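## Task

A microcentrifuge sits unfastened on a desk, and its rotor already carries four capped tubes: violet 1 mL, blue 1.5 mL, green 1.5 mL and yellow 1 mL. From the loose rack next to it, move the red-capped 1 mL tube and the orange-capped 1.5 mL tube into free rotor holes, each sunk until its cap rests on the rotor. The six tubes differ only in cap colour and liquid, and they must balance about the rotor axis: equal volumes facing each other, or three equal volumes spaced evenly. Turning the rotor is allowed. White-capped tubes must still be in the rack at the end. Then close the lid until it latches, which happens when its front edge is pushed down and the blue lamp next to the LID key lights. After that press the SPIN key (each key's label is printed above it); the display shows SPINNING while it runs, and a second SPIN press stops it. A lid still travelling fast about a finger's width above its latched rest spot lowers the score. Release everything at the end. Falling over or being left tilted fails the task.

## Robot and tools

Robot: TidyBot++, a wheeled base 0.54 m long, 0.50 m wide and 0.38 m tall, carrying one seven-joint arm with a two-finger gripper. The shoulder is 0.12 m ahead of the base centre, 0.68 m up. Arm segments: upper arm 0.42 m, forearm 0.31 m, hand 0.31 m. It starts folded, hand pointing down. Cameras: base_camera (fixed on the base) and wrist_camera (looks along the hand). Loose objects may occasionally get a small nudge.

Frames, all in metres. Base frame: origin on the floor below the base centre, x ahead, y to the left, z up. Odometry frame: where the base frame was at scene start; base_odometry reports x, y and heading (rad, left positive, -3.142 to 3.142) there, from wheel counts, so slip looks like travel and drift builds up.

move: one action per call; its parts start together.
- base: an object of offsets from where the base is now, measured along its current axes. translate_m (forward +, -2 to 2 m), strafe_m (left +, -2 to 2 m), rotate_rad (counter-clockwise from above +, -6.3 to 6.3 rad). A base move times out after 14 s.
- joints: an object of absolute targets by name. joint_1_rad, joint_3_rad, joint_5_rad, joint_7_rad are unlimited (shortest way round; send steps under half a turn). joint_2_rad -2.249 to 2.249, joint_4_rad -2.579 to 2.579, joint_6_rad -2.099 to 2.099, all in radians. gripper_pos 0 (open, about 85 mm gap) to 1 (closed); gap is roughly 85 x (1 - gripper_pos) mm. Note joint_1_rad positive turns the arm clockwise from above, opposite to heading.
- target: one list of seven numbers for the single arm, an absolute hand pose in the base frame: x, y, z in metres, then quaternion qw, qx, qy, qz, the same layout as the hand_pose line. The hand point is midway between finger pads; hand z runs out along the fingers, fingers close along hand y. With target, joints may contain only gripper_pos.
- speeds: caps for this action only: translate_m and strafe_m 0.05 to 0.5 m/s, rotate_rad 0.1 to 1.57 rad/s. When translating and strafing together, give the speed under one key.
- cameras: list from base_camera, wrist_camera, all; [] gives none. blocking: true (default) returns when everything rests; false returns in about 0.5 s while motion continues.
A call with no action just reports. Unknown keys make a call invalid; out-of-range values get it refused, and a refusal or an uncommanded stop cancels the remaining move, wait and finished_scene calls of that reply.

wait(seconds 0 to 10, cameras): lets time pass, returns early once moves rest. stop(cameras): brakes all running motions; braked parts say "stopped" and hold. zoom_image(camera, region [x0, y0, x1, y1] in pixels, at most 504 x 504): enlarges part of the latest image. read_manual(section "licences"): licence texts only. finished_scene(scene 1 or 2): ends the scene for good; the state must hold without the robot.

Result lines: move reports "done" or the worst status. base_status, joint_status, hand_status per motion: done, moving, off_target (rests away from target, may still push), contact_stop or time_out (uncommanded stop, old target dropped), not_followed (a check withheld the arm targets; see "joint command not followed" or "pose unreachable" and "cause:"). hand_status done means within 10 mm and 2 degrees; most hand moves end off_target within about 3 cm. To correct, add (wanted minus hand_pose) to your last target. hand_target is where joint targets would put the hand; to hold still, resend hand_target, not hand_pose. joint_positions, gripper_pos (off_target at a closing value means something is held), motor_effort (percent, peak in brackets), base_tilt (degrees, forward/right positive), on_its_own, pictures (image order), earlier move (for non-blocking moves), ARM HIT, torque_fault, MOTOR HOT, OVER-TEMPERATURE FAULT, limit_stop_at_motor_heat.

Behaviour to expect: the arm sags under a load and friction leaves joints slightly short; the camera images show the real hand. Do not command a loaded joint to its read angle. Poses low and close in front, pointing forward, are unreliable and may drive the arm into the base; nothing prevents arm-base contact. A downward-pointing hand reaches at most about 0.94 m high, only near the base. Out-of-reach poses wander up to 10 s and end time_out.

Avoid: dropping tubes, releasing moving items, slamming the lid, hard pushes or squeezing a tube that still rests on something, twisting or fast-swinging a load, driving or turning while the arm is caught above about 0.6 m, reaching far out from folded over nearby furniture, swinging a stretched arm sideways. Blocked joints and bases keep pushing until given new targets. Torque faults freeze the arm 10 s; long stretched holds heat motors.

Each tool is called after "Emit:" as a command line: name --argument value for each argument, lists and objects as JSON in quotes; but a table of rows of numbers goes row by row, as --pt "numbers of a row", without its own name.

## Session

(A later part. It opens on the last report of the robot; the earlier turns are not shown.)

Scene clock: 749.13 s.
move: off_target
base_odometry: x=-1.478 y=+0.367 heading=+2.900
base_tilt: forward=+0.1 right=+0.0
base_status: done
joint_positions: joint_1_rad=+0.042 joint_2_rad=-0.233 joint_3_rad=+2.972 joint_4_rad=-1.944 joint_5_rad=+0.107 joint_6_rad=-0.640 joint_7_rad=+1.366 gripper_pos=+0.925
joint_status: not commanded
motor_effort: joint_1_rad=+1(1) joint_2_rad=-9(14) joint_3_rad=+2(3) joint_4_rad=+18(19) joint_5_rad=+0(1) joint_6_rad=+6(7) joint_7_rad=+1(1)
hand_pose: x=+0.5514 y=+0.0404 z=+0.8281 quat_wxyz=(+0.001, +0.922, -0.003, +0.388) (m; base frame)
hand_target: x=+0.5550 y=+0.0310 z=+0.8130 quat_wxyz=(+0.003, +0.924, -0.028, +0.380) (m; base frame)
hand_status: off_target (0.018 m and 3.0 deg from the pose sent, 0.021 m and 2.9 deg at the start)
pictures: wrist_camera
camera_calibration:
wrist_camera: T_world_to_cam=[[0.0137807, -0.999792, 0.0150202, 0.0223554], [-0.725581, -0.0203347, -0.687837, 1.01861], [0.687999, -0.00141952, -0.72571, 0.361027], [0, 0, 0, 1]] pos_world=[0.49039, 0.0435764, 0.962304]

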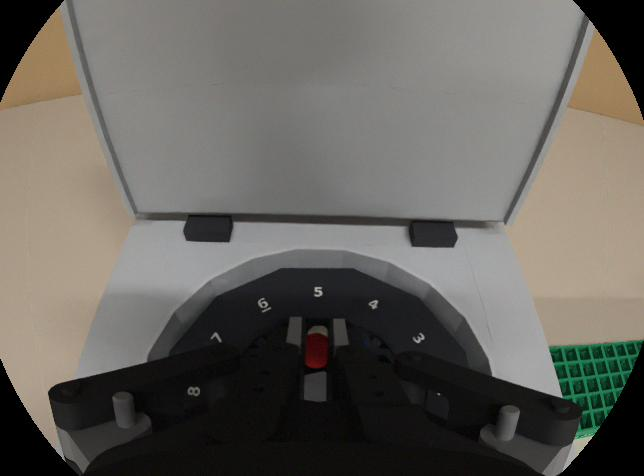

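Emit:
move --base '{"translate_m":0.002}' --target '[0.557, 0.031, 0.809, 0.003, 0.924, -0.028, 0.380]' --cameras '[]'

Emit:
zoom_image --camera "wrist_camera" --region '[280, 270, 370, 340]'

Emit:
move --joints '{"gripper_pos":0.7}' --cameras '["wrist_camera"]'

Scene clock: 751.47 s.
move: off_target
base_odometry: x=-1.480 y=+0.367 heading=+2.901
base_tilt: forward=+0.1 right=+0.0
base_status: done
joint_positions: joint_1_rad=+0.042 joint_2_rad=-0.237 joint_3_rad=+2.971 joint_4_rad=-1.948 joint_5_rad=+0.108 joint_6_rad=-0.638 joint_7_rad=+1.362 gripper_pos=+0.925
joint_status: not commanded
motor_effort: joint_1_rad=+0(2) joint_2_rad=-6(8) joint_3_rad=+1(4) joint_4_rad=+16(18) joint_5_rad=+0(1) joint_6_rad=+6(8) joint_7_rad=+1(1)
hand_pose: x=+0.5502 y=+0.0407 z=+0.8279 quat_wxyz=(+0.000, +0.921, -0.004, +0.389) (m; base frame)
hand_target: x=+0.5570 y=+0.0310 z=+0.8090 quat_wxyz=(+0.003, +0.924, -0.028, +0.380) (m; base frame)
hand_status: off_target (0.022 m and 2.9 deg from the pose sent, 0.022 m and 3.0 deg at the start)
pictures: none
No camera images: "cameras" was empty.

Scaled by 5.600.

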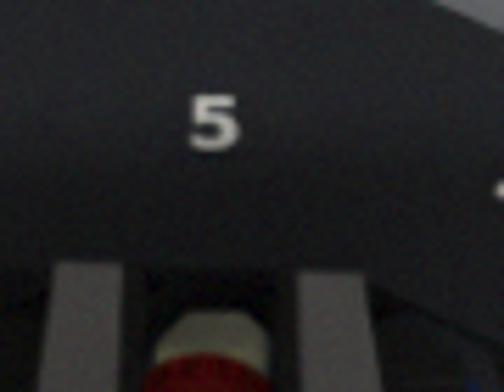

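Scene clock: 752.13 s.
move: done
base_odometry: x=-1.480 y=+0.367 heading=+2.901
base_tilt: forward=+0.1 right=+0.0
base_status: not commanded
joint_positions: joint_1_rad=+0.042 joint_2_rad=-0.237 joint_3_rad=+2.959 joint_4_rad=-1.950 joint_5_rad=+0.108 joint_6_rad=-0.634 joint_7_rad=+1.362 gripper_pos=+0.700
joint_status: all done
motor_effort: joint_1_rad=+2(5) joint_2_rad=-7(10) joint_3_rad=+3(6) joint_4_rad=+16(19) joint_5_rad=+1(3) joint_6_rad=+5(7) joint_7_rad=+1(1)
hand_pose: x=+0.5500 y=+0.0466 z=+0.8279 quat_wxyz=(-0.001, +0.921, +0.002, +0.390) (m; base frame)
hand_target: x=+0.5570 y=+0.0310 z=+0.8090 quat_wxyz=(+0.003, +0.924, -0.028, +0.380) (m; base frame)
hand_status: not commanded
pictures: wrist_camera
camera_calibration:
wrist_camera: T_world_to_cam=[[0.0248252, -0.999567, 0.0158076, 0.0218454], [-0.722288, -0.0288663, -0.69099, 1.01872], [0.691147, 0.00573634, -0.722692, 0.357271], [0, 0, 0, 1]] pos_world=[0.488338, 0.0491931, 0.961774]

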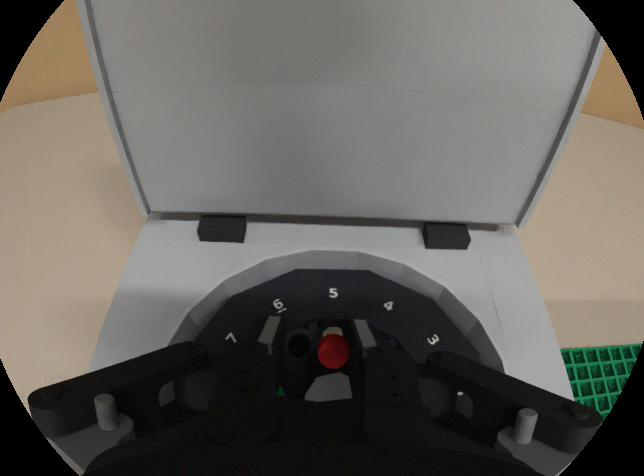

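Emit:
move --target '[0.535, 0.031, 0.852, 0.0, 0.9288, -0.02, 0.3706]' --cameras '[]'

Emit:
move --joints '{"gripper_pos":1.0}' --cameras '["wrist_camera"]'

Scene clock: 755.50 s.
move: done
base_odometry: x=-1.480 y=+0.367 heading=+2.901
base_tilt: forward=+0.1 right=+0.0
base_status: not commanded
joint_positions: joint_1_rad=+0.042 joint_2_rad=-0.257 joint_3_rad=+2.993 joint_4_rad=-1.872 joint_5_rad=+0.107 joint_6_rad=-0.747 joint_7_rad=+1.362 gripper_pos=+0.700
joint_status: not commanded
motor_effort: joint_1_rad=+0(3) joint_2_rad=-12(14) joint_3_rad=+1(4) joint_4_rad=+19(21) joint_5_rad=+0(1) joint_6_rad=+5(6) joint_7_rad=+1(1)
hand_pose: x=+0.5431 y=+0.0283 z=+0.8538 quat_wxyz=(+0.007, +0.923, -0.020, +0.383) (m; base frame)
hand_target: x=+0.5350 y=+0.0310 z=+0.8520 quat_wxyz=(+0.000, +0.929, -0.020, +0.371) (m; base frame)
hand_status: done (0.009 m and 1.8 deg from the pose sent, 0.032 m and 3.5 deg at the start)
pictures: none
No camera images: "cameras" was empty.

Scene clock: 756.20 s.
move: done
base_odometry: x=-1.480 y=+0.367 heading=+2.901
base_tilt: forward=+0.1 right=+0.0
base_status: not commanded
joint_positions: joint_1_rad=+0.042 joint_2_rad=-0.257 joint_3_rad=+2.993 joint_4_rad=-1.872 joint_5_rad=+0.107 joint_6_rad=-0.747 joint_7_rad=+1.362 gripper_pos=+0.999
joint_status: all done
motor_effort: joint_1_rad=+0(1) joint_2_rad=-12(12) joint_3_rad=+2(2) joint_4_rad=+20(20) joint_5_rad=+0(1) joint_6_rad=+6(6) joint_7_rad=+1(1)
hand_pose: x=+0.5431 y=+0.0283 z=+0.8538 quat_wxyz=(+0.007, +0.923, -0.020, +0.383) (m; base frame)
hand_target: x=+0.5350 y=+0.0310 z=+0.8520 quat_wxyz=(+0.000, +0.929, -0.020, +0.371) (m; base frame)
hand_status: not commanded
pictures: wrist_camera
camera_calibration:
wrist_camera: T_world_to_cam=[[-0.021719, -0.999677, 0.0132153, 0.0308366], [-0.732054, 0.00689926, -0.681212, 1.02708], [0.6809, -0.0244695, -0.731967, 0.395206], [0, 0, 0, 1]] pos_world=[0.483451, 0.0334111, 0.988528]

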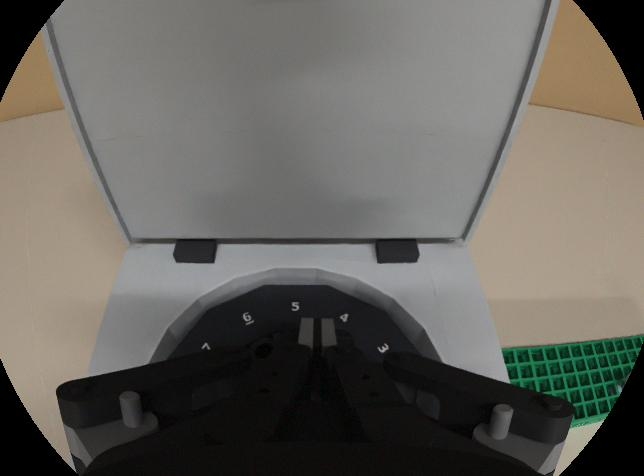

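Emit:
move --target '[0.535, 0.044, 0.855, 0.0, 0.9288, -0.02, 0.3706]' --cameras '["wrist_camera"]'

Emit:
zoom_image --camera "wrist_camera" --region '[240, 270, 390, 380]'

Scene clock: 758.77 s.
move: off_target
base_odometry: x=-1.480 y=+0.367 heading=+2.901
base_tilt: forward=+0.1 right=+0.0
base_status: not commanded
joint_positions: joint_1_rad=+0.042 joint_2_rad=-0.257 joint_3_rad=+2.965 joint_4_rad=-1.859 joint_5_rad=+0.107 joint_6_rad=-0.758 joint_7_rad=+1.358 gripper_pos=+0.999
joint_status: not commanded
motor_effort: joint_1_rad=+0(1) joint_2_rad=-11(12) joint_3_rad=+2(3) joint_4_rad=+20(20) joint_5_rad=+0(1) joint_6_rad=+6(6) joint_7_rad=+1(1)
hand_pose: x=+0.5423 y=+0.0409 z=+0.8576 quat_wxyz=(+0.004, +0.923, -0.008, +0.384) (m; base frame)
hand_target: x=+0.5350 y=+0.0440 z=+0.8550 quat_wxyz=(+0.000, +0.929, -0.020, +0.371) (m; base frame)
hand_status: off_target (0.008 m and 2.2 deg from the pose sent, 0.018 m and 1.8 deg at the start)
pictures: wrist_camera
camera_calibration:
wrist_camera: T_world_to_cam=[[0.00147214, -0.999842, 0.0177114, 0.0269209], [-0.731232, -0.0131577, -0.682002, 1.03004], [0.682127, -0.0119471, -0.731136, 0.396905], [0, 0, 0, 1]] pos_world=[0.482421, 0.0452116, 0.992207]

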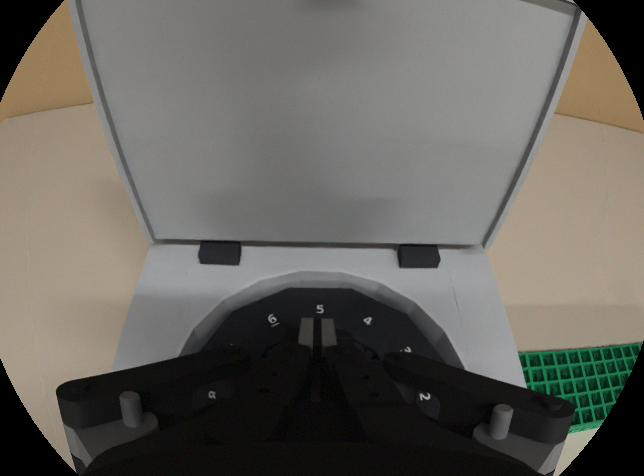

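Scaled by 3.360.

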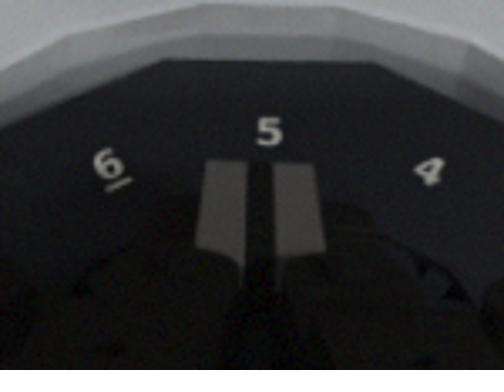

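Emit:
move --base '{"translate_m":-0.012}' --target '[0.535, 0.044, 0.842, 0.0, 0.9288, -0.02, 0.3706]' --cameras '["wrist_camera"]'

Emit:
zoom_image --camera "wrist_camera" --region '[240, 270, 390, 380]'

Scene clock: 765.23 s.
move: done
base_odometry: x=-1.468 y=+0.364 heading=+2.900
base_tilt: forward=+0.1 right=+0.0
base_status: done
joint_positions: joint_1_rad=+0.042 joint_2_rad=-0.262 joint_3_rad=+2.965 joint_4_rad=-1.886 joint_5_rad=+0.107 joint_6_rad=-0.758 joint_7_rad=+1.358 gripper_pos=+0.999
joint_status: not commanded
motor_effort: joint_1_rad=+0(1) joint_2_rad=-11(15) joint_3_rad=+1(3) joint_4_rad=+20(21) joint_5_rad=+0(1) joint_6_rad=+6(6) joint_7_rad=+1(1)
hand_pose: x=+0.5353 y=+0.0399 z=+0.8460 quat_wxyz=(+0.006, +0.927, -0.008, +0.375) (m; base frame)
hand_target: x=+0.5350 y=+0.0440 z=+0.8420 quat_wxyz=(+0.000, +0.929, -0.020, +0.371) (m; base frame)
hand_status: done (0.006 m and 1.6 deg from the pose sent, 0.017 m and 2.2 deg at the start)
pictures: wrist_camera
camera_calibration:
wrist_camera: T_world_to_cam=[[0.00142717, -0.999769, 0.0214291, 0.0229753], [-0.744957, -0.0153585, -0.666936, 1.01171], [0.667111, -0.0150119, -0.744807, 0.412939], [0, 0, 0, 1]] pos_world=[0.478171, 0.0447073, 0.981812]

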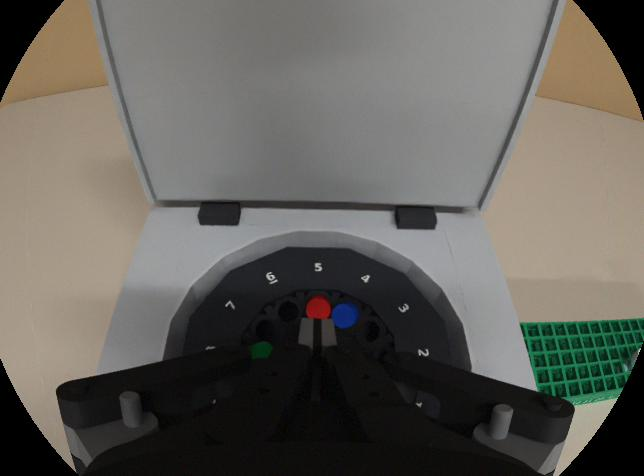

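Scaled by 3.360.

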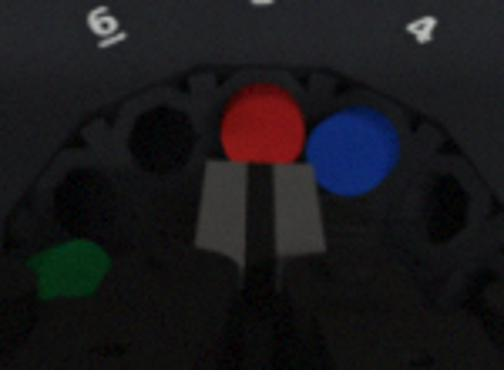

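Emit:
move --base '{"translate_m":0.010}' --target '[0.540, 0.044, 0.828, 0.0, 0.9288, -0.02, 0.3706]' --cameras '["wrist_camera"]'

Emit:
zoom_image --camera "wrist_camera" --region '[240, 270, 390, 380]'

Scene clock: 770.13 s.
move: done
base_odometry: x=-1.478 y=+0.366 heading=+2.900
base_tilt: forward=+0.1 right=+0.0
base_status: done
joint_positions: joint_1_rad=+0.042 joint_2_rad=-0.245 joint_3_rad=+2.963 joint_4_rad=-1.914 joint_5_rad=+0.107 joint_6_rad=-0.729 joint_7_rad=+1.358 gripper_pos=+0.999
joint_status: not commanded
motor_effort: joint_1_rad=+1(1) joint_2_rad=-12(14) joint_3_rad=+2(2) joint_4_rad=+19(20) joint_5_rad=+0(1) joint_6_rad=+5(7) joint_7_rad=+1(2)
hand_pose: x=+0.5373 y=+0.0408 z=+0.8301 quat_wxyz=(+0.005, +0.930, -0.006, +0.367) (m; base frame)
hand_target: x=+0.5400 y=+0.0440 z=+0.8280 quat_wxyz=(+0.000, +0.929, -0.020, +0.371) (m; base frame)
hand_status: done (0.005 m and 1.8 deg from the pose sent, 0.019 m and 1.6 deg at the start)
pictures: wrist_camera
camera_calibration:
wrist_camera: T_world_to_cam=[[0.00656259, -0.999762, 0.0208177, 0.0219714], [-0.756035, -0.0185863, -0.654267, 0.998189], [0.654498, -0.0114452, -0.755977, 0.415698], [0, 0, 0, 1]] pos_world=[0.482448, 0.0452765, 0.966883]

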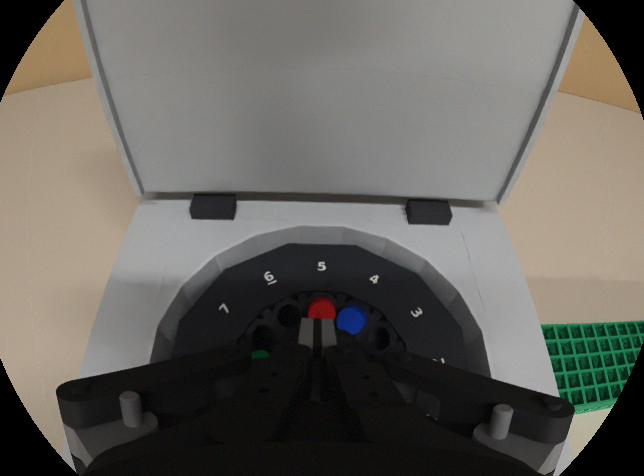

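Scaled by 3.360.

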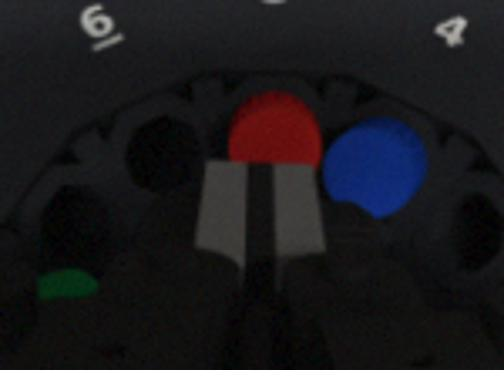

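Emit:
move --base '{"translate_m":0.005, "strafe_m":-0.0015}' --target '[0.540, 0.044, 0.829, 0.0, 0.9288, -0.02, 0.3706]' --cameras '["wrist_camera"]'

Emit:
zoom_image --camera "wrist_camera" --region '[240, 270, 390, 380]'

Scene clock: 774.47 s.
move: done
base_odometry: x=-1.483 y=+0.369 heading=+2.901
base_tilt: forward=+0.1 right=+0.0
base_status: done
joint_positions: joint_1_rad=+0.042 joint_2_rad=-0.245 joint_3_rad=+2.962 joint_4_rad=-1.914 joint_5_rad=+0.107 joint_6_rad=-0.729 joint_7_rad=+1.358 gripper_pos=+0.999
joint_status: not commanded
motor_effort: joint_1_rad=+1(1) joint_2_rad=-12(16) joint_3_rad=+1(3) joint_4_rad=+19(20) joint_5_rad=+0(1) joint_6_rad=+5(6) joint_7_rad=+1(1)
hand_pose: x=+0.5373 y=+0.0410 z=+0.8300 quat_wxyz=(+0.005, +0.930, -0.005, +0.367) (m; base frame)
hand_target: x=+0.5400 y=+0.0440 z=+0.8290 quat_wxyz=(+0.000, +0.929, -0.020, +0.371) (m; base frame)
hand_status: done (0.004 m and 1.8 deg from the pose sent, 0.004 m and 1.8 deg at the start)
pictures: wrist_camera
camera_calibration:
wrist_camera: T_world_to_cam=[[0.00708002, -0.999756, 0.0209359, 0.0218295], [-0.756163, -0.0190526, -0.654105, 0.998088], [0.654344, -0.0111999, -0.756114, 0.415812], [0, 0, 0, 1]] pos_world=[0.482479, 0.0454974, 0.966799]

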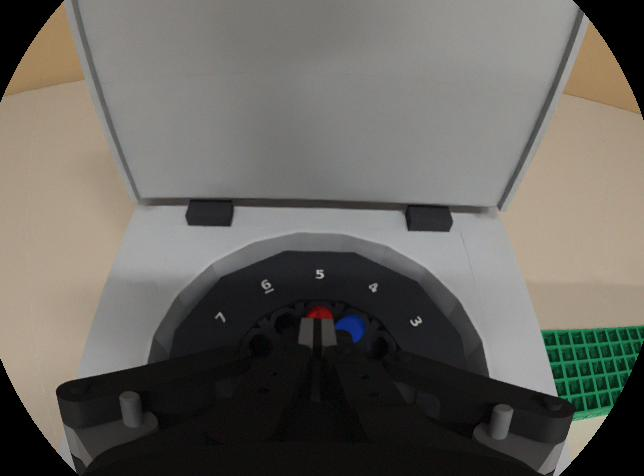

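Scaled by 3.360.

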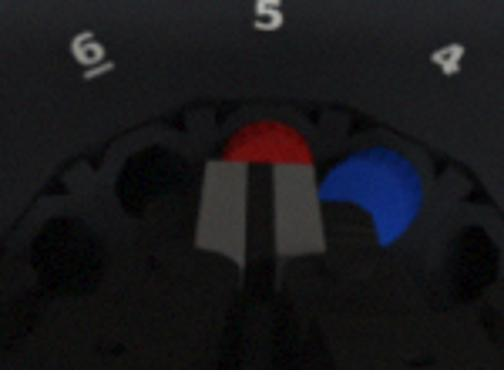

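Emit:
move --base '{"translate_m":0.003}' --target '[0.544, 0.044, 0.820, 0.0, 0.9288, -0.02, 0.3706]' --cameras '["wrist_camera"]'

Emit:
zoom_image --camera "wrist_camera" --region '[240, 270, 390, 380]'

Scene clock: 777.30 s.
move: done
base_odometry: x=-1.486 y=+0.370 heading=+2.901
base_tilt: forward=+0.1 right=+0.0
base_status: done
joint_positions: joint_1_rad=+0.042 joint_2_rad=-0.242 joint_3_rad=+2.961 joint_4_rad=-1.924 joint_5_rad=+0.108 joint_6_rad=-0.702 joint_7_rad=+1.356 gripper_pos=+0.999
joint_status: not commanded
motor_effort: joint_1_rad=+0(1) joint_2_rad=-12(13) joint_3_rad=+2(2) joint_4_rad=+19(20) joint_5_rad=+0(1) joint_6_rad=+4(6) joint_7_rad=+1(1)
hand_pose: x=+0.5413 y=+0.0426 z=+0.8288 quat_wxyz=(+0.003, +0.928, -0.005, +0.373) (m; base frame)
hand_target: x=+0.5440 y=+0.0440 z=+0.8200 quat_wxyz=(+0.000, +0.929, -0.020, +0.371) (m; base frame)
hand_status: done (0.009 m and 1.8 deg from the pose sent, 0.012 m and 1.8 deg at the start)
pictures: wrist_camera
camera_calibration:
wrist_camera: T_world_to_cam=[[0.0102377, -0.999794, 0.0174976, 0.0245578], [-0.747445, -0.0192752, -0.664044, 1.00384], [0.664244, -0.00628019, -0.747489, 0.399607], [0, 0, 0, 1]] pos_world=[0.484629, 0.0464117, 0.964868]

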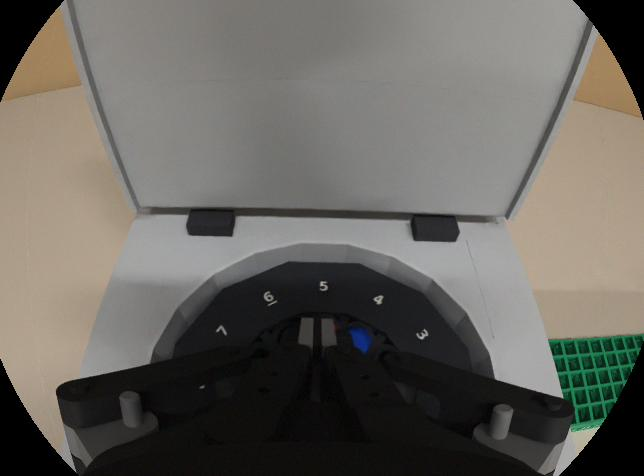

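Scaled by 3.360.

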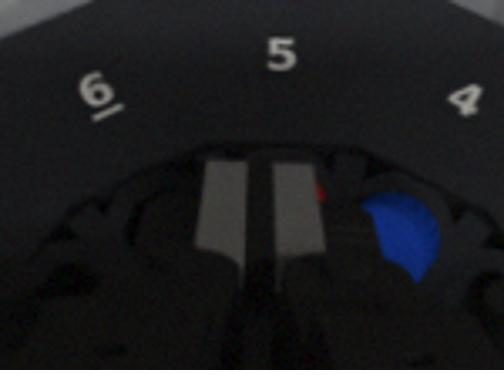

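Emit:
move --base '{"translate_m":-0.002, "strafe_m":-0.0015}' --target '[0.544, 0.044, 0.812, 0.0, 0.9288, -0.02, 0.3706]' --cameras '["wrist_camera"]'

Emit:
zoom_image --camera "wrist_camera" --region '[240, 270, 390, 380]'

Scene clock: 782.57 s.
move: off_target
base_odometry: x=-1.483 y=+0.370 heading=+2.901
base_tilt: forward=+0.1 right=+0.0
base_status: done
joint_positions: joint_1_rad=+0.042 joint_2_rad=-0.241 joint_3_rad=+2.957 joint_4_rad=-1.938 joint_5_rad=+0.108 joint_6_rad=-0.672 joint_7_rad=+1.355 gripper_pos=+0.999
joint_status: not commanded
motor_effort: joint_1_rad=+0(1) joint_2_rad=-11(13) joint_3_rad=+1(3) joint_4_rad=+17(18) joint_5_rad=+0(2) joint_6_rad=+2(6) joint_7_rad=+1(1)
hand_pose: x=+0.5439 y=+0.0458 z=+0.8270 quat_wxyz=(+0.001, +0.925, -0.001, +0.379) (m; base frame)
hand_target: x=+0.5440 y=+0.0440 z=+0.8120 quat_wxyz=(+0.000, +0.929, -0.020, +0.371) (m; base frame)
hand_status: off_target (0.015 m and 2.4 deg from the pose sent, 0.017 m and 1.8 deg at the start)
pictures: wrist_camera
camera_calibration:
wrist_camera: T_world_to_cam=[[0.0175795, -0.999719, 0.0158926, 0.0250476], [-0.738081, -0.0236981, -0.674296, 1.00831], [0.674483, 0.000123753, -0.73829, 0.383079], [0, 0, 0, 1]] pos_world=[0.485392, 0.0488882, 0.962323]

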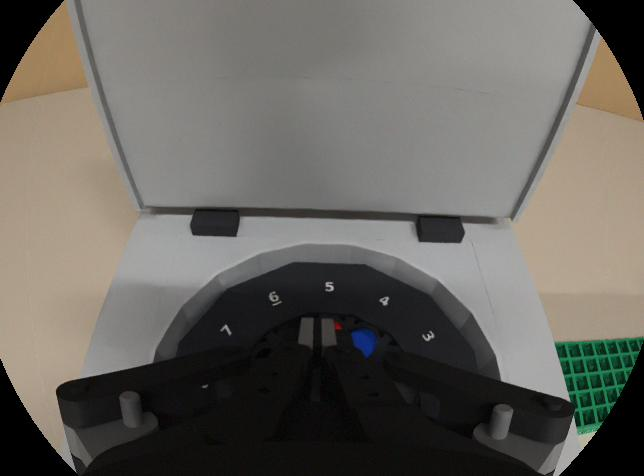

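Scaled by 3.360.

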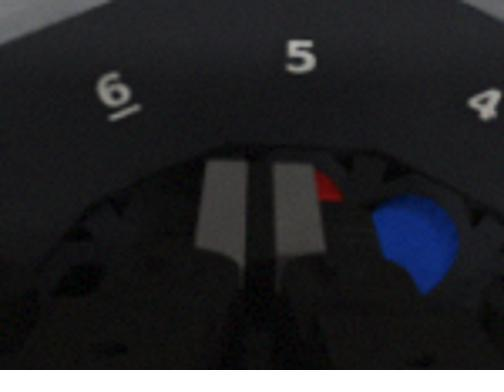

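Emit:
move --base '{"translate_m":-0.008}' --target '[0.538, 0.040, 0.838, 0.0, 0.9288, -0.02, 0.3706]' --cameras '["wrist_camera"]'

Emit:
zoom_image --camera "wrist_camera" --region '[240, 270, 390, 380]'

Scene clock: 786.07 s.
move: done
base_odometry: x=-1.475 y=+0.368 heading=+2.901
base_tilt: forward=+0.1 right=+0.0
base_status: done
joint_positions: joint_1_rad=+0.042 joint_2_rad=-0.250 joint_3_rad=+2.959 joint_4_rad=-1.909 joint_5_rad=+0.108 joint_6_rad=-0.730 joint_7_rad=+1.355 gripper_pos=+0.999
joint_status: not commanded
motor_effort: joint_1_rad=+0(1) joint_2_rad=-12(14) joint_3_rad=+1(2) joint_4_rad=+19(20) joint_5_rad=+0(1) joint_6_rad=+5(6) joint_7_rad=+1(2)
hand_pose: x=+0.5376 y=+0.0429 z=+0.8342 quat_wxyz=(+0.004, +0.929, -0.005, +0.371) (m; base frame)
hand_target: x=+0.5380 y=+0.0400 z=+0.8380 quat_wxyz=(+0.000, +0.929, -0.020, +0.371) (m; base frame)
hand_status: done (0.005 m and 1.8 deg from the pose sent, 0.014 m and 2.4 deg at the start)
pictures: wrist_camera
camera_calibration:
wrist_camera: T_world_to_cam=[[0.00855473, -0.999764, 0.0199442, 0.023625], [-0.750263, -0.019603, -0.660849, 1.00353], [0.661085, -0.00931003, -0.750254, 0.410197], [0, 0, 0, 1]] pos_world=[0.481531, 0.0471106, 0.970459]

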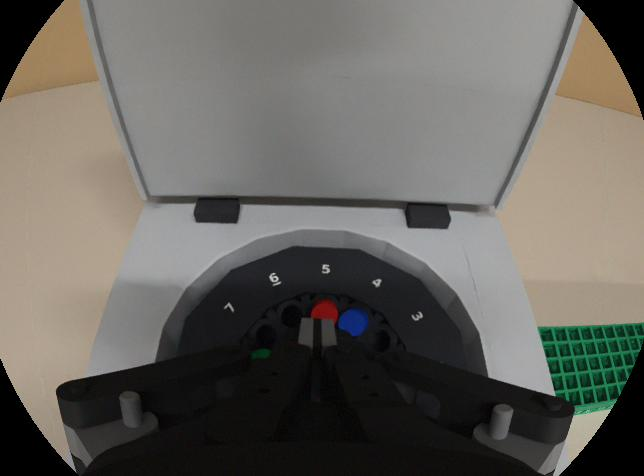

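Scaled by 3.360.

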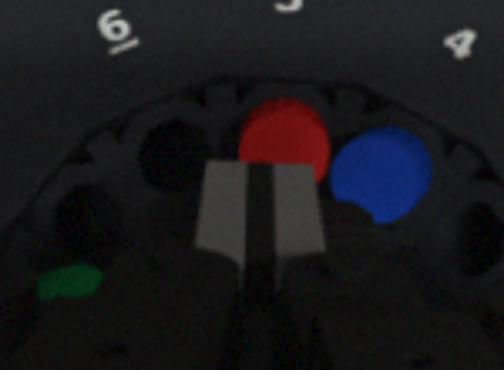

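Emit:
move --base '{"translate_m":0.006, "strafe_m":-0.0035}' --target '[0.540, 0.038, 0.828, 0.0, 0.9288, -0.02, 0.3706]' --cameras '["wrist_camera"]'

Emit:
zoom_image --camera "wrist_camera" --region '[240, 270, 390, 380]'

Scene clock: 789.83 s.
move: done
base_odometry: x=-1.481 y=+0.373 heading=+2.901
base_tilt: forward=+0.2 right=+0.0
base_status: done
joint_positions: joint_1_rad=+0.042 joint_2_rad=-0.247 joint_3_rad=+2.962 joint_4_rad=-1.920 joint_5_rad=+0.108 joint_6_rad=-0.718 joint_7_rad=+1.355 gripper_pos=+0.999
joint_status: not commanded
motor_effort: joint_1_rad=+0(2) joint_2_rad=-12(15) joint_3_rad=+2(4) joint_4_rad=+19(20) joint_5_rad=+0(1) joint_6_rad=+6(7) joint_7_rad=+1(1)
hand_pose: x=+0.5379 y=+0.0413 z=+0.8296 quat_wxyz=(+0.004, +0.929, -0.006, +0.370) (m; base frame)
hand_target: x=+0.5400 y=+0.0380 z=+0.8280 quat_wxyz=(+0.000, +0.929, -0.020, +0.371) (m; base frame)
hand_status: done (0.004 m and 1.7 deg from the pose sent, 0.008 m and 1.8 deg at the start)
pictures: wrist_camera
camera_calibration:
wrist_camera: T_world_to_cam=[[0.00618583, -0.999805, 0.0187541, 0.0243854], [-0.752011, -0.0170128, -0.658931, 0.99996], [0.659122, -0.0100273, -0.75197, 0.409096], [0, 0, 0, 1]] pos_world=[0.482186, 0.0454948, 0.966075]

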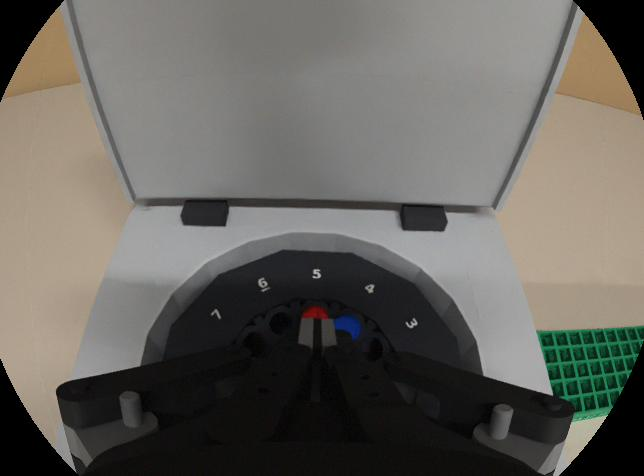

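Scaled by 3.360.

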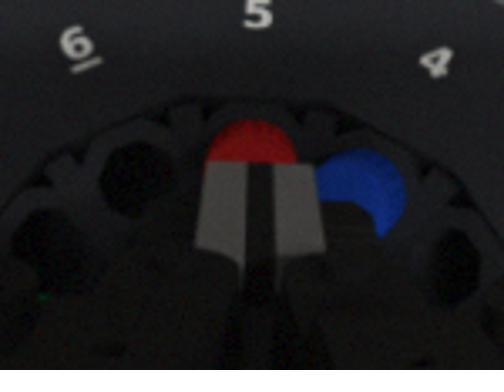

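Emit:
move --base '{"translate_m":0.002, "strafe_m":0.0007}' --target '[0.543, 0.034, 0.817, 0.0, 0.9288, -0.02, 0.3706]' --cameras '["wrist_camera"]'

Emit:
zoom_image --camera "wrist_camera" --region '[240, 270, 390, 380]'

Scene clock: 792.40 s.
move: off_target
base_odometry: x=-1.483 y=+0.373 heading=+2.901
base_tilt: forward=+0.1 right=+0.0
base_status: done
joint_positions: joint_1_rad=+0.042 joint_2_rad=-0.247 joint_3_rad=+2.970 joint_4_rad=-1.935 joint_5_rad=+0.108 joint_6_rad=-0.685 joint_7_rad=+1.355 gripper_pos=+0.999
joint_status: not commanded
motor_effort: joint_1_rad=+1(2) joint_2_rad=-10(13) joint_3_rad=+2(4) joint_4_rad=+18(19) joint_5_rad=+0(1) joint_6_rad=+4(6) joint_7_rad=+1(1)
hand_pose: x=+0.5418 y=+0.0393 z=+0.8290 quat_wxyz=(+0.003, +0.926, -0.008, +0.378) (m; base frame)
hand_target: x=+0.5430 y=+0.0340 z=+0.8170 quat_wxyz=(+0.000, +0.929, -0.020, +0.371) (m; base frame)
hand_status: off_target (0.013 m and 1.6 deg from the pose sent, 0.015 m and 1.7 deg at the start)
pictures: wrist_camera
camera_calibration:
wrist_camera: T_world_to_cam=[[0.00311478, -0.999893, 0.0143234, 0.0277432], [-0.740149, -0.0119368, -0.672337, 1.00697], [0.672435, -0.00850726, -0.740107, 0.388917], [0, 0, 0, 1]] pos_world=[0.483698, 0.0430689, 0.964464]

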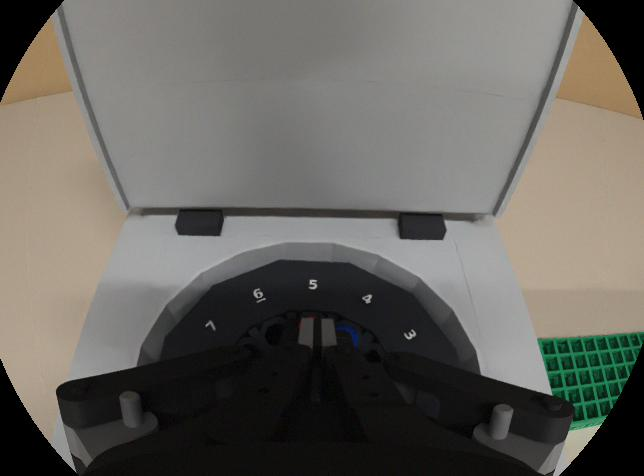

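Scaled by 3.360.

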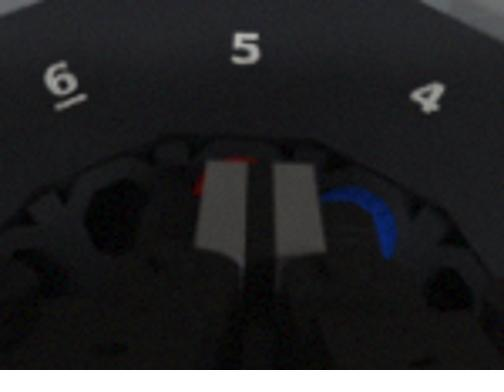

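Emit:
move --base '{"translate_m":0.003, "strafe_m":0.001}' --target '[0.546, 0.035, 0.807, 0.0, 0.9288, -0.02, 0.3706]' --cameras '["wrist_camera"]'

Emit:
zoom_image --camera "wrist_camera" --region '[240, 270, 390, 380]'

Scene clock: 795.13 s.
move: off_target
base_odometry: x=-1.486 y=+0.373 heading=+2.901
base_tilt: forward=+0.1 right=+0.0
base_status: done
joint_positions: joint_1_rad=+0.042 joint_2_rad=-0.248 joint_3_rad=+2.967 joint_4_rad=-1.952 joint_5_rad=+0.108 joint_6_rad=-0.660 joint_7_rad=+1.355 gripper_pos=+0.999
joint_status: not commanded
motor_effort: joint_1_rad=+1(4) joint_2_rad=-9(13) joint_3_rad=+3(5) joint_4_rad=+18(19) joint_5_rad=+1(2) joint_6_rad=+5(6) joint_7_rad=+1(1)
hand_pose: x=+0.5427 y=+0.0413 z=+0.8259 quat_wxyz=(+0.001, +0.924, -0.006, +0.382) (m; base frame)
hand_target: x=+0.5460 y=+0.0350 z=+0.8070 quat_wxyz=(+0.000, +0.929, -0.020, +0.371) (m; base frame)
hand_status: off_target (0.020 m and 2.2 deg from the pose sent, 0.023 m and 1.6 deg at the start)
pictures: wrist_camera
camera_calibration:
wrist_camera: T_world_to_cam=[[0.00888272, -0.999866, 0.0137586, 0.0271046], [-0.734117, -0.0158629, -0.678838, 1.00777], [0.678965, -0.00407049, -0.73416, 0.377414], [0, 0, 0, 1]] pos_world=[0.483333, 0.0446235, 0.960824]

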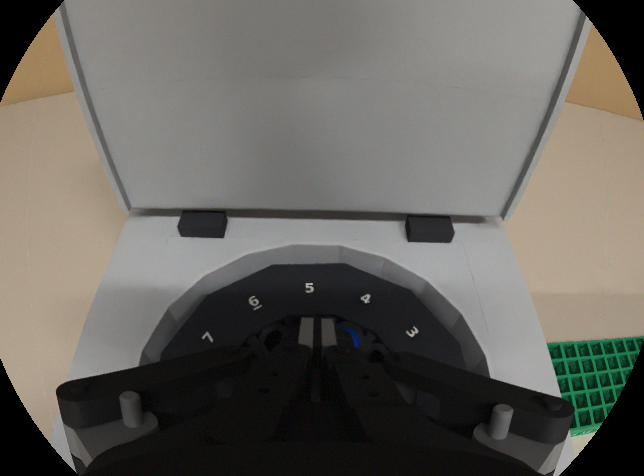

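Scaled by 3.360.

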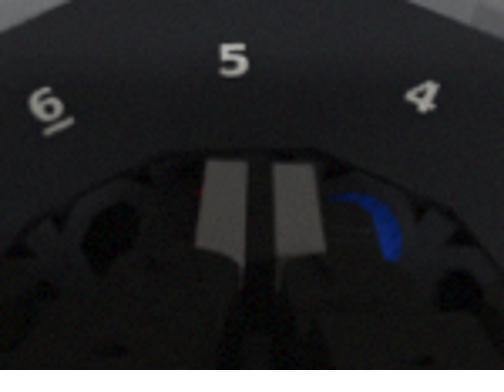

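Emit:
move --target '[0.520, 0.038, 0.850, 0.0, 0.9288, -0.02, 0.3706]' --cameras '[]'

Emit:
move --target '[0.485, 0.04, 0.910, -0.02, 1.0, 0.022, 0.018]' --cameras '["wrist_camera"]'

Emit:
zoom_image --camera "wrist_camera" --region '[200, 150, 440, 350]'

Scene clock: 800.97 s.
move: done
base_odometry: x=-1.486 y=+0.373 heading=+2.901
base_tilt: forward=+0.1 right=+0.0
base_status: not commanded
joint_positions: joint_1_rad=+0.042 joint_2_rad=-0.293 joint_3_rad=+2.967 joint_4_rad=-1.900 joint_5_rad=+0.108 joint_6_rad=-0.763 joint_7_rad=+1.355 gripper_pos=+0.999
joint_status: not commanded
motor_effort: joint_1_rad=+0(1) joint_2_rad=-11(14) joint_3_rad=+2(3) joint_4_rad=+20(20) joint_5_rad=+0(1) joint_6_rad=+5(6) joint_7_rad=+0(1)
hand_pose: x=+0.5260 y=+0.0380 z=+0.8498 quat_wxyz=(+0.008, +0.925, -0.010, +0.380) (m; base frame)
hand_target: x=+0.5200 y=+0.0380 z=+0.8500 quat_wxyz=(+0.000, +0.929, -0.020, +0.371) (m; base frame)
hand_status: done (0.006 m and 1.9 deg from the pose sent, 0.033 m and 2.2 deg at the start)
pictures: none
No camera images: "cameras" was empty.

Scene clock: 803.50 s.
move: off_target
base_odometry: x=-1.486 y=+0.373 heading=+2.901
base_tilt: forward=+0.1 right=+0.0
base_status: not commanded
joint_positions: joint_1_rad=-0.045 joint_2_rad=+0.138 joint_3_rad=+3.123 joint_4_rad=-1.020 joint_5_rad=+0.006 joint_6_rad=-1.892 joint_7_rad=+1.453 gripper_pos=+0.999
joint_status: not commanded
motor_effort: joint_1_rad=+0(1) joint_2_rad=-22(22) joint_3_rad=+1(2) joint_4_rad=+15(21) joint_5_rad=-1(1) joint_6_rad=+0(6) joint_7_rad=+1(2)
hand_pose: x=+0.4923 y=+0.0226 z=+0.9149 quat_wxyz=(-0.003, +0.999, -0.028, +0.046) (m; base frame)
hand_target: x=+0.4850 y=+0.0400 z=+0.9100 quat_wxyz=(-0.020, +0.999, +0.022, +0.018) (m; base frame)
hand_status: off_target (0.020 m and 6.9 deg from the pose sent, 0.073 m and 42.9 deg at the start)
pictures: wrist_camera
camera_calibration:
wrist_camera: T_world_to_cam=[[-0.0304828, -0.999499, -0.00854934, 0.0473893], [-0.998042, 0.0309035, -0.0543754, 0.588483], [0.0546124, 0.00687508, -0.998484, 1.02586], [0, 0, 0, 1]] pos_world=[0.532751, 0.0221265, 1.05671]

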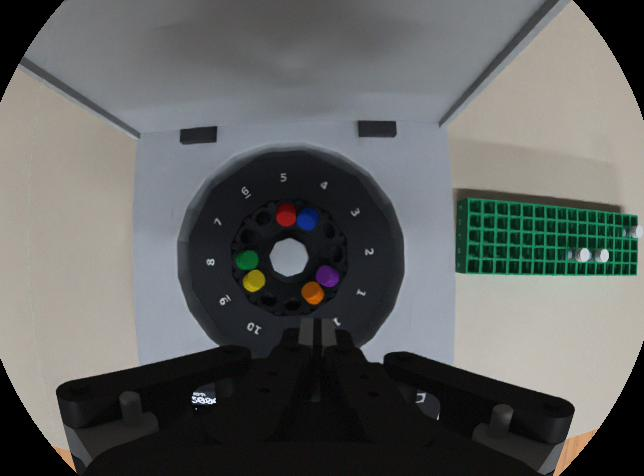

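Scaled by 2.100.

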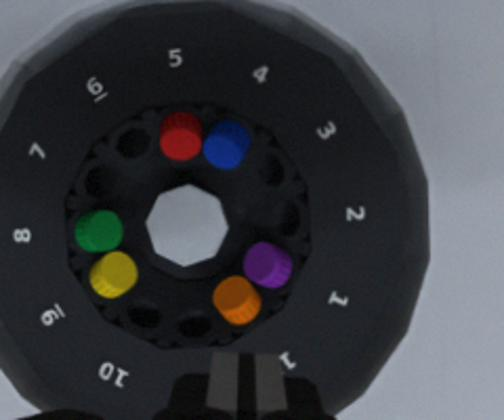

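Emit:
move --target '[0.43, 0.02, 1.04, 0.0, 0.924, 0.0, 0.383]' --cameras '["wrist_camera","base_camera"]'

Scene clock: 815.83 s.
move: off_target
base_odometry: x=-1.486 y=+0.373 heading=+2.901
base_tilt: forward=+0.1 right=+0.0
base_status: not commanded
joint_positions: joint_1_rad=-0.014 joint_2_rad=-0.383 joint_3_rad=+3.092 joint_4_rad=-1.299 joint_5_rad=+0.005 joint_6_rad=-1.473 joint_7_rad=+1.454 gripper_pos=+0.999
joint_status: not commanded
motor_effort: joint_1_rad=+0(1) joint_2_rad=-4(24) joint_3_rad=+1(2) joint_4_rad=+16(17) joint_5_rad=+0(1) joint_6_rad=+5(6) joint_7_rad=+1(1)
hand_pose: x=+0.4225 y=+0.0245 z=+1.0362 quat_wxyz=(-0.021, +0.930, -0.024, +0.367) (m; base frame)
hand_target: x=+0.4300 y=+0.0200 z=+1.0400 quat_wxyz=(+0.000, +0.924, +0.000, +0.383) (m; base frame)
hand_status: off_target (0.010 m and 4.1 deg from the pose sent, 0.140 m and 39.9 deg at the start)
pictures: base_camera, wrist_camera
camera_calibration:
wrist_camera: T_world_to_cam=[[-0.00772789, -0.999084, -0.0420791, 0.0733496], [-0.75478, 0.0334306, -0.655126, 1.04499], [0.655933, 0.0266977, -0.754347, 0.643194], [0, 0, 0, 1]] pos_world=[0.367414, 0.0211759, 1.17288]

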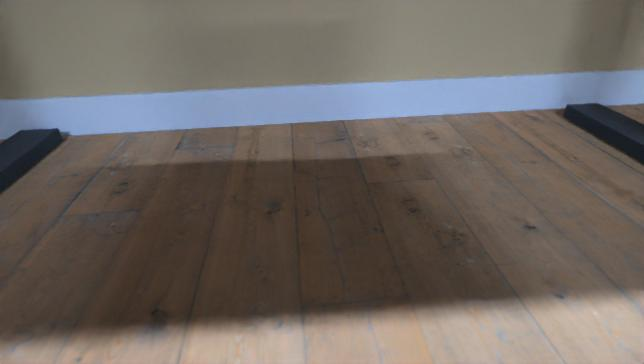

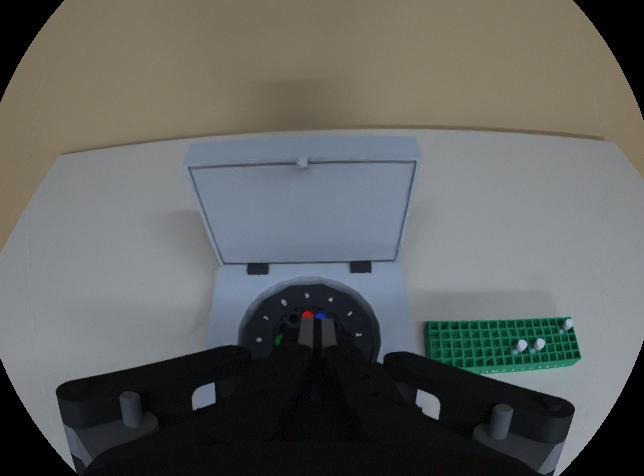

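Emit:
move --target '[0.565, 0.038, 1.025, 0.02, 0.924, 0.02, 0.385]' --joints '{"gripper_pos":0.5}' --cameras '["wrist_camera"]'

Scene clock: 828.37 s.
move: off_target
base_odometry: x=-1.486 y=+0.373 heading=+2.901
base_tilt: forward=+0.1 right=+0.0
base_status: not commanded
joint_positions: joint_1_rad=-0.030 joint_2_rad=-0.119 joint_3_rad=+3.053 joint_4_rad=-1.223 joint_5_rad=+0.086 joint_6_rad=-1.311 joint_7_rad=+1.454 gripper_pos=+0.500
joint_status: all done
motor_effort: joint_1_rad=+1(1) joint_2_rad=-15(18) joint_3_rad=+1(2) joint_4_rad=+18(19) joint_5_rad=+0(1) joint_6_rad=+5(7) joint_7_rad=+1(1)
hand_pose: x=+0.5546 y=+0.0305 z=+1.0094 quat_wxyz=(+0.006, +0.934, -0.002, +0.358) (m; base frame)
hand_target: x=+0.5650 y=+0.0380 z=+1.0250 quat_wxyz=(+0.020, +0.923, +0.020, +0.384) (m; base frame)
hand_status: off_target (0.020 m and 4.5 deg from the pose sent, 0.144 m and 7.2 deg at the start)
pictures: wrist_camera
camera_calibration:
wrist_camera: T_world_to_cam=[[0.0131578, -0.999628, 0.0238946, 0.00108374], [-0.768051, -0.0254051, -0.639885, 1.1207], [0.640253, -0.00993283, -0.7681, 0.559916], [0, 0, 0, 1]] pos_world=[0.502249, 0.0351163, 1.14716]

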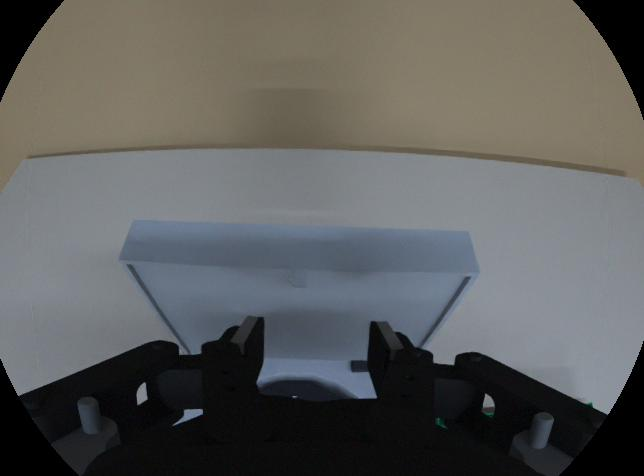

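Emit:
move --target '[0.595, 0.050, 1.022, 0.02, 0.924, 0.02, 0.385]' --cameras '["wrist_camera"]'

Emit:
zoom_image --camera "wrist_camera" --region '[200, 200, 440, 400]'

Scene clock: 834.23 s.
move: off_target
base_odometry: x=-1.486 y=+0.373 heading=+2.901
base_tilt: forward=+0.1 right=+0.0
base_status: not commanded
joint_positions: joint_1_rad=-0.077 joint_2_rad=-0.060 joint_3_rad=+3.052 joint_4_rad=-1.169 joint_5_rad=+0.125 joint_6_rad=-1.294 joint_7_rad=+1.454 gripper_pos=+0.500
joint_status: not commanded
motor_effort: joint_1_rad=+0(1) joint_2_rad=-17(19) joint_3_rad=+0(2) joint_4_rad=+17(19) joint_5_rad=+0(1) joint_6_rad=+5(7) joint_7_rad=+1(1)
hand_pose: x=+0.5820 y=+0.0430 z=+1.0139 quat_wxyz=(+0.013, +0.930, +0.018, +0.366) (m; base frame)
hand_target: x=+0.5950 y=+0.0500 z=+1.0220 quat_wxyz=(+0.020, +0.923, +0.020, +0.384) (m; base frame)
hand_status: off_target (0.017 m and 2.4 deg from the pose sent, 0.047 m and 4.5 deg at the start)
pictures: wrist_camera
camera_calibration:
wrist_camera: T_world_to_cam=[[0.0448137, -0.997576, 0.0532378, -0.0351844], [-0.755865, -0.0687035, -0.651113, 1.15111], [0.653192, -0.0110619, -0.757112, 0.527322], [0, 0, 0, 1]] pos_world=[0.527217, 0.0498191, 1.15062]

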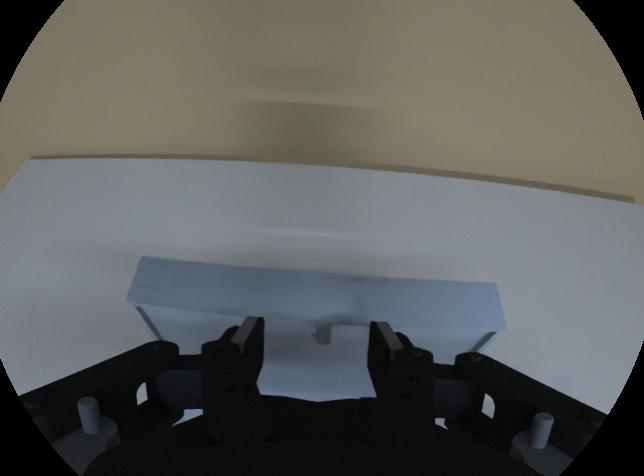

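Scaled by 2.100.

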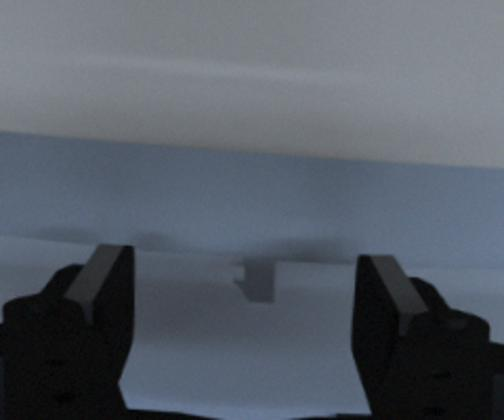

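Emit:
move --base '{"translate_m":0.05}' --speeds '{"translate_m":0.1}' --target '[0.585, 0.040, 1.075, 0.02, 0.924, 0.0, 0.385]' --cameras '[]'

Emit:
move --target '[0.640, 0.045, 1.055, 0.02, 0.924, 0.0, 0.385]' --joints '{"gripper_pos":1.0}' --cameras '["wrist_camera"]'

Scene clock: 848.40 s.
move: off_target
base_odometry: x=-1.535 y=+0.385 heading=+2.901
base_tilt: forward=+0.1 right=+0.0
base_status: done
joint_positions: joint_1_rad=-0.105 joint_2_rad=-0.012 joint_3_rad=+3.056 joint_4_rad=-0.923 joint_5_rad=+0.136 joint_6_rad=-1.408 joint_7_rad=+1.454 gripper_pos=+0.500
joint_status: not commanded
motor_effort: joint_1_rad=+0(1) joint_2_rad=-18(20) joint_3_rad=+1(1) joint_4_rad=+17(19) joint_5_rad=+0(1) joint_6_rad=+5(7) joint_7_rad=+1(2)
hand_pose: x=+0.5866 y=+0.0499 z=+1.0857 quat_wxyz=(+0.004, +0.914, +0.017, +0.404) (m; base frame)
hand_target: x=+0.5850 y=+0.0400 z=+1.0750 quat_wxyz=(+0.020, +0.923, +0.000, +0.385) (m; base frame)
hand_status: off_target (0.015 m and 3.6 deg from the pose sent, 0.061 m and 3.2 deg at the start)
pictures: none
No camera images: "cameras" was empty.

Scene clock: 849.40 s.
move: off_target
base_odometry: x=-1.535 y=+0.385 heading=+2.901
base_tilt: forward=+0.2 right=+0.0
base_status: not commanded
joint_positions: joint_1_rad=-0.145 joint_2_rad=+0.098 joint_3_rad=+3.113 joint_4_rad=-0.892 joint_5_rad=+0.136 joint_6_rad=-1.401 joint_7_rad=+1.454 gripper_pos=+0.999
joint_status: all done
motor_effort: joint_1_rad=+0(1) joint_2_rad=-22(25) joint_3_rad=+1(1) joint_4_rad=+16(19) joint_5_rad=+0(1) joint_6_rad=+6(7) joint_7_rad=+1(2)
hand_pose: x=+0.6328 y=+0.0480 z=+1.0481 quat_wxyz=(+0.012, +0.928, +0.012, +0.372) (m; base frame)
hand_target: x=+0.6400 y=+0.0450 z=+1.0550 quat_wxyz=(+0.020, +0.923, +0.000, +0.385) (m; base frame)
hand_status: off_target (0.010 m and 2.3 deg from the pose sent, 0.062 m and 3.6 deg at the start)
pictures: wrist_camera
camera_calibration:
wrist_camera: T_world_to_cam=[[0.0336668, -0.998401, 0.0454062, -0.0190144], [-0.748036, -0.0553018, -0.66135, 1.21726], [0.662804, -0.0116999, -0.748702, 0.505256], [0, 0, 0, 1]] pos_world=[0.576312, 0.0542444, 1.18419]

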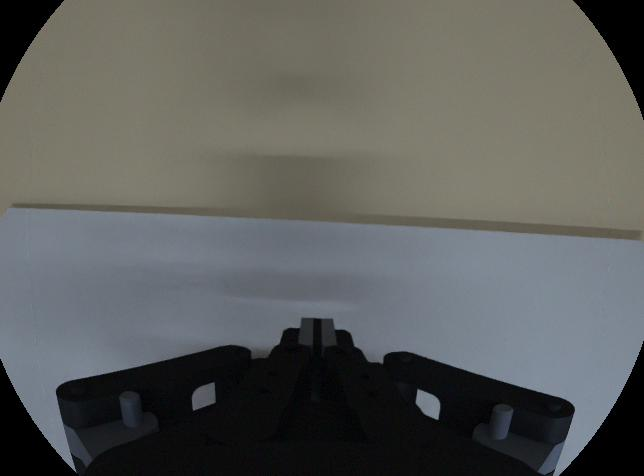

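Emit:
move --target '[0.643, 0.045, 0.985, 0.02, 0.924, 0.0, 0.385]' --cameras '["wrist_camera"]'

Scene clock: 854.37 s.
move: off_target
base_odometry: x=-1.535 y=+0.385 heading=+2.901
base_tilt: forward=+0.1 right=+0.0
base_status: not commanded
joint_positions: joint_1_rad=-0.145 joint_2_rad=+0.035 joint_3_rad=+3.103 joint_4_rad=-1.204 joint_5_rad=+0.139 joint_6_rad=-1.172 joint_7_rad=+1.449 gripper_pos=+0.999
joint_status: not commanded
motor_effort: joint_1_rad=+0(1) joint_2_rad=-21(23) joint_3_rad=+1(1) joint_4_rad=+19(19) joint_5_rad=+0(1) joint_6_rad=+5(6) joint_7_rad=+1(2)
hand_pose: x=+0.6358 y=+0.0562 z=+0.9753 quat_wxyz=(+0.014, +0.931, +0.031, +0.363) (m; base frame)
hand_target: x=+0.6430 y=+0.0450 z=+0.9850 quat_wxyz=(+0.020, +0.923, +0.000, +0.385) (m; base frame)
hand_status: off_target (0.016 m and 4.5 deg from the pose sent, 0.064 m and 2.3 deg at the start)
pictures: wrist_camera
camera_calibration:
wrist_camera: T_world_to_cam=[[0.0679341, -0.995677, 0.0633488, -0.0470131], [-0.758654, -0.0927902, -0.644853, 1.16458], [0.647943, -0.00425232, -0.761677, 0.470509], [0, 0, 0, 1]] pos_world=[0.581842, 0.0632523, 1.11233]

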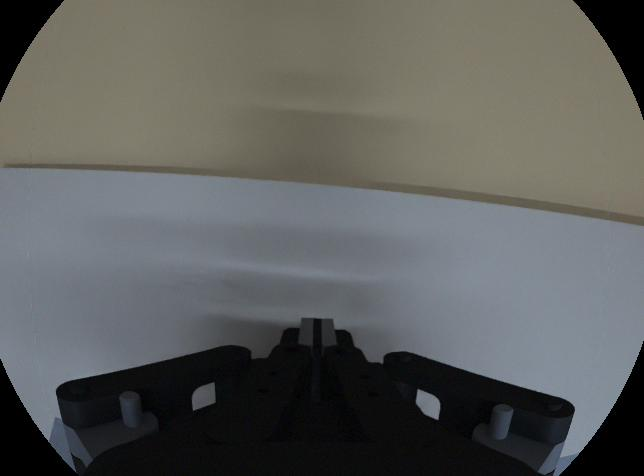

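Emit:
move --base '{"translate_m":-0.05}' --speeds '{"translate_m":0.06}' --cameras '["wrist_camera"]'

Scene clock: 857.10 s.
move: done
base_odometry: x=-1.486 y=+0.373 heading=+2.901
base_tilt: forward=+0.1 right=+0.0
base_status: done
joint_positions: joint_1_rad=-0.144 joint_2_rad=+0.026 joint_3_rad=+3.102 joint_4_rad=-1.204 joint_5_rad=+0.146 joint_6_rad=-1.148 joint_7_rad=+1.449 gripper_pos=+0.999
joint_status: not commanded
motor_effort: joint_1_rad=+0(2) joint_2_rad=-21(26) joint_3_rad=+0(1) joint_4_rad=+18(20) joint_5_rad=+0(1) joint_6_rad=+4(7) joint_7_rad=+1(1)
hand_pose: x=+0.6387 y=+0.0560 z=+0.9855 quat_wxyz=(+0.015, +0.925, +0.032, +0.378) (m; base frame)
hand_target: x=+0.6430 y=+0.0450 z=+0.9850 quat_wxyz=(+0.020, +0.923, +0.000, +0.385) (m; base frame)
hand_status: not commanded
pictures: wrist_camera
camera_calibration:
wrist_camera: T_world_to_cam=[[0.0679521, -0.995441, 0.0669322, -0.0515928], [-0.735891, -0.0953084, -0.670359, 1.18406], [0.673682, -0.00370246, -0.739012, 0.437624], [0, 0, 0, 1]] pos_world=[0.580023, 0.0631133, 1.12061]

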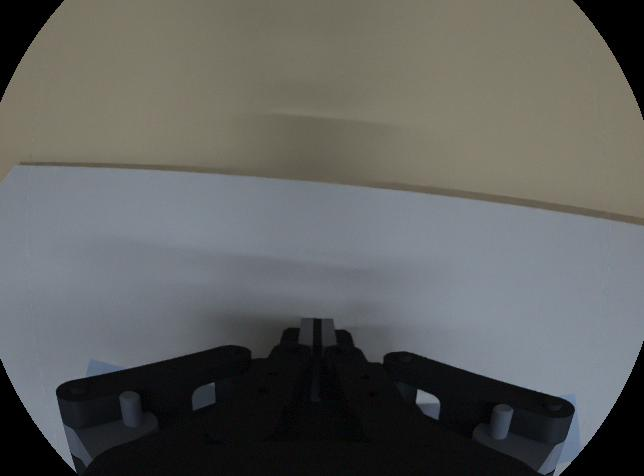

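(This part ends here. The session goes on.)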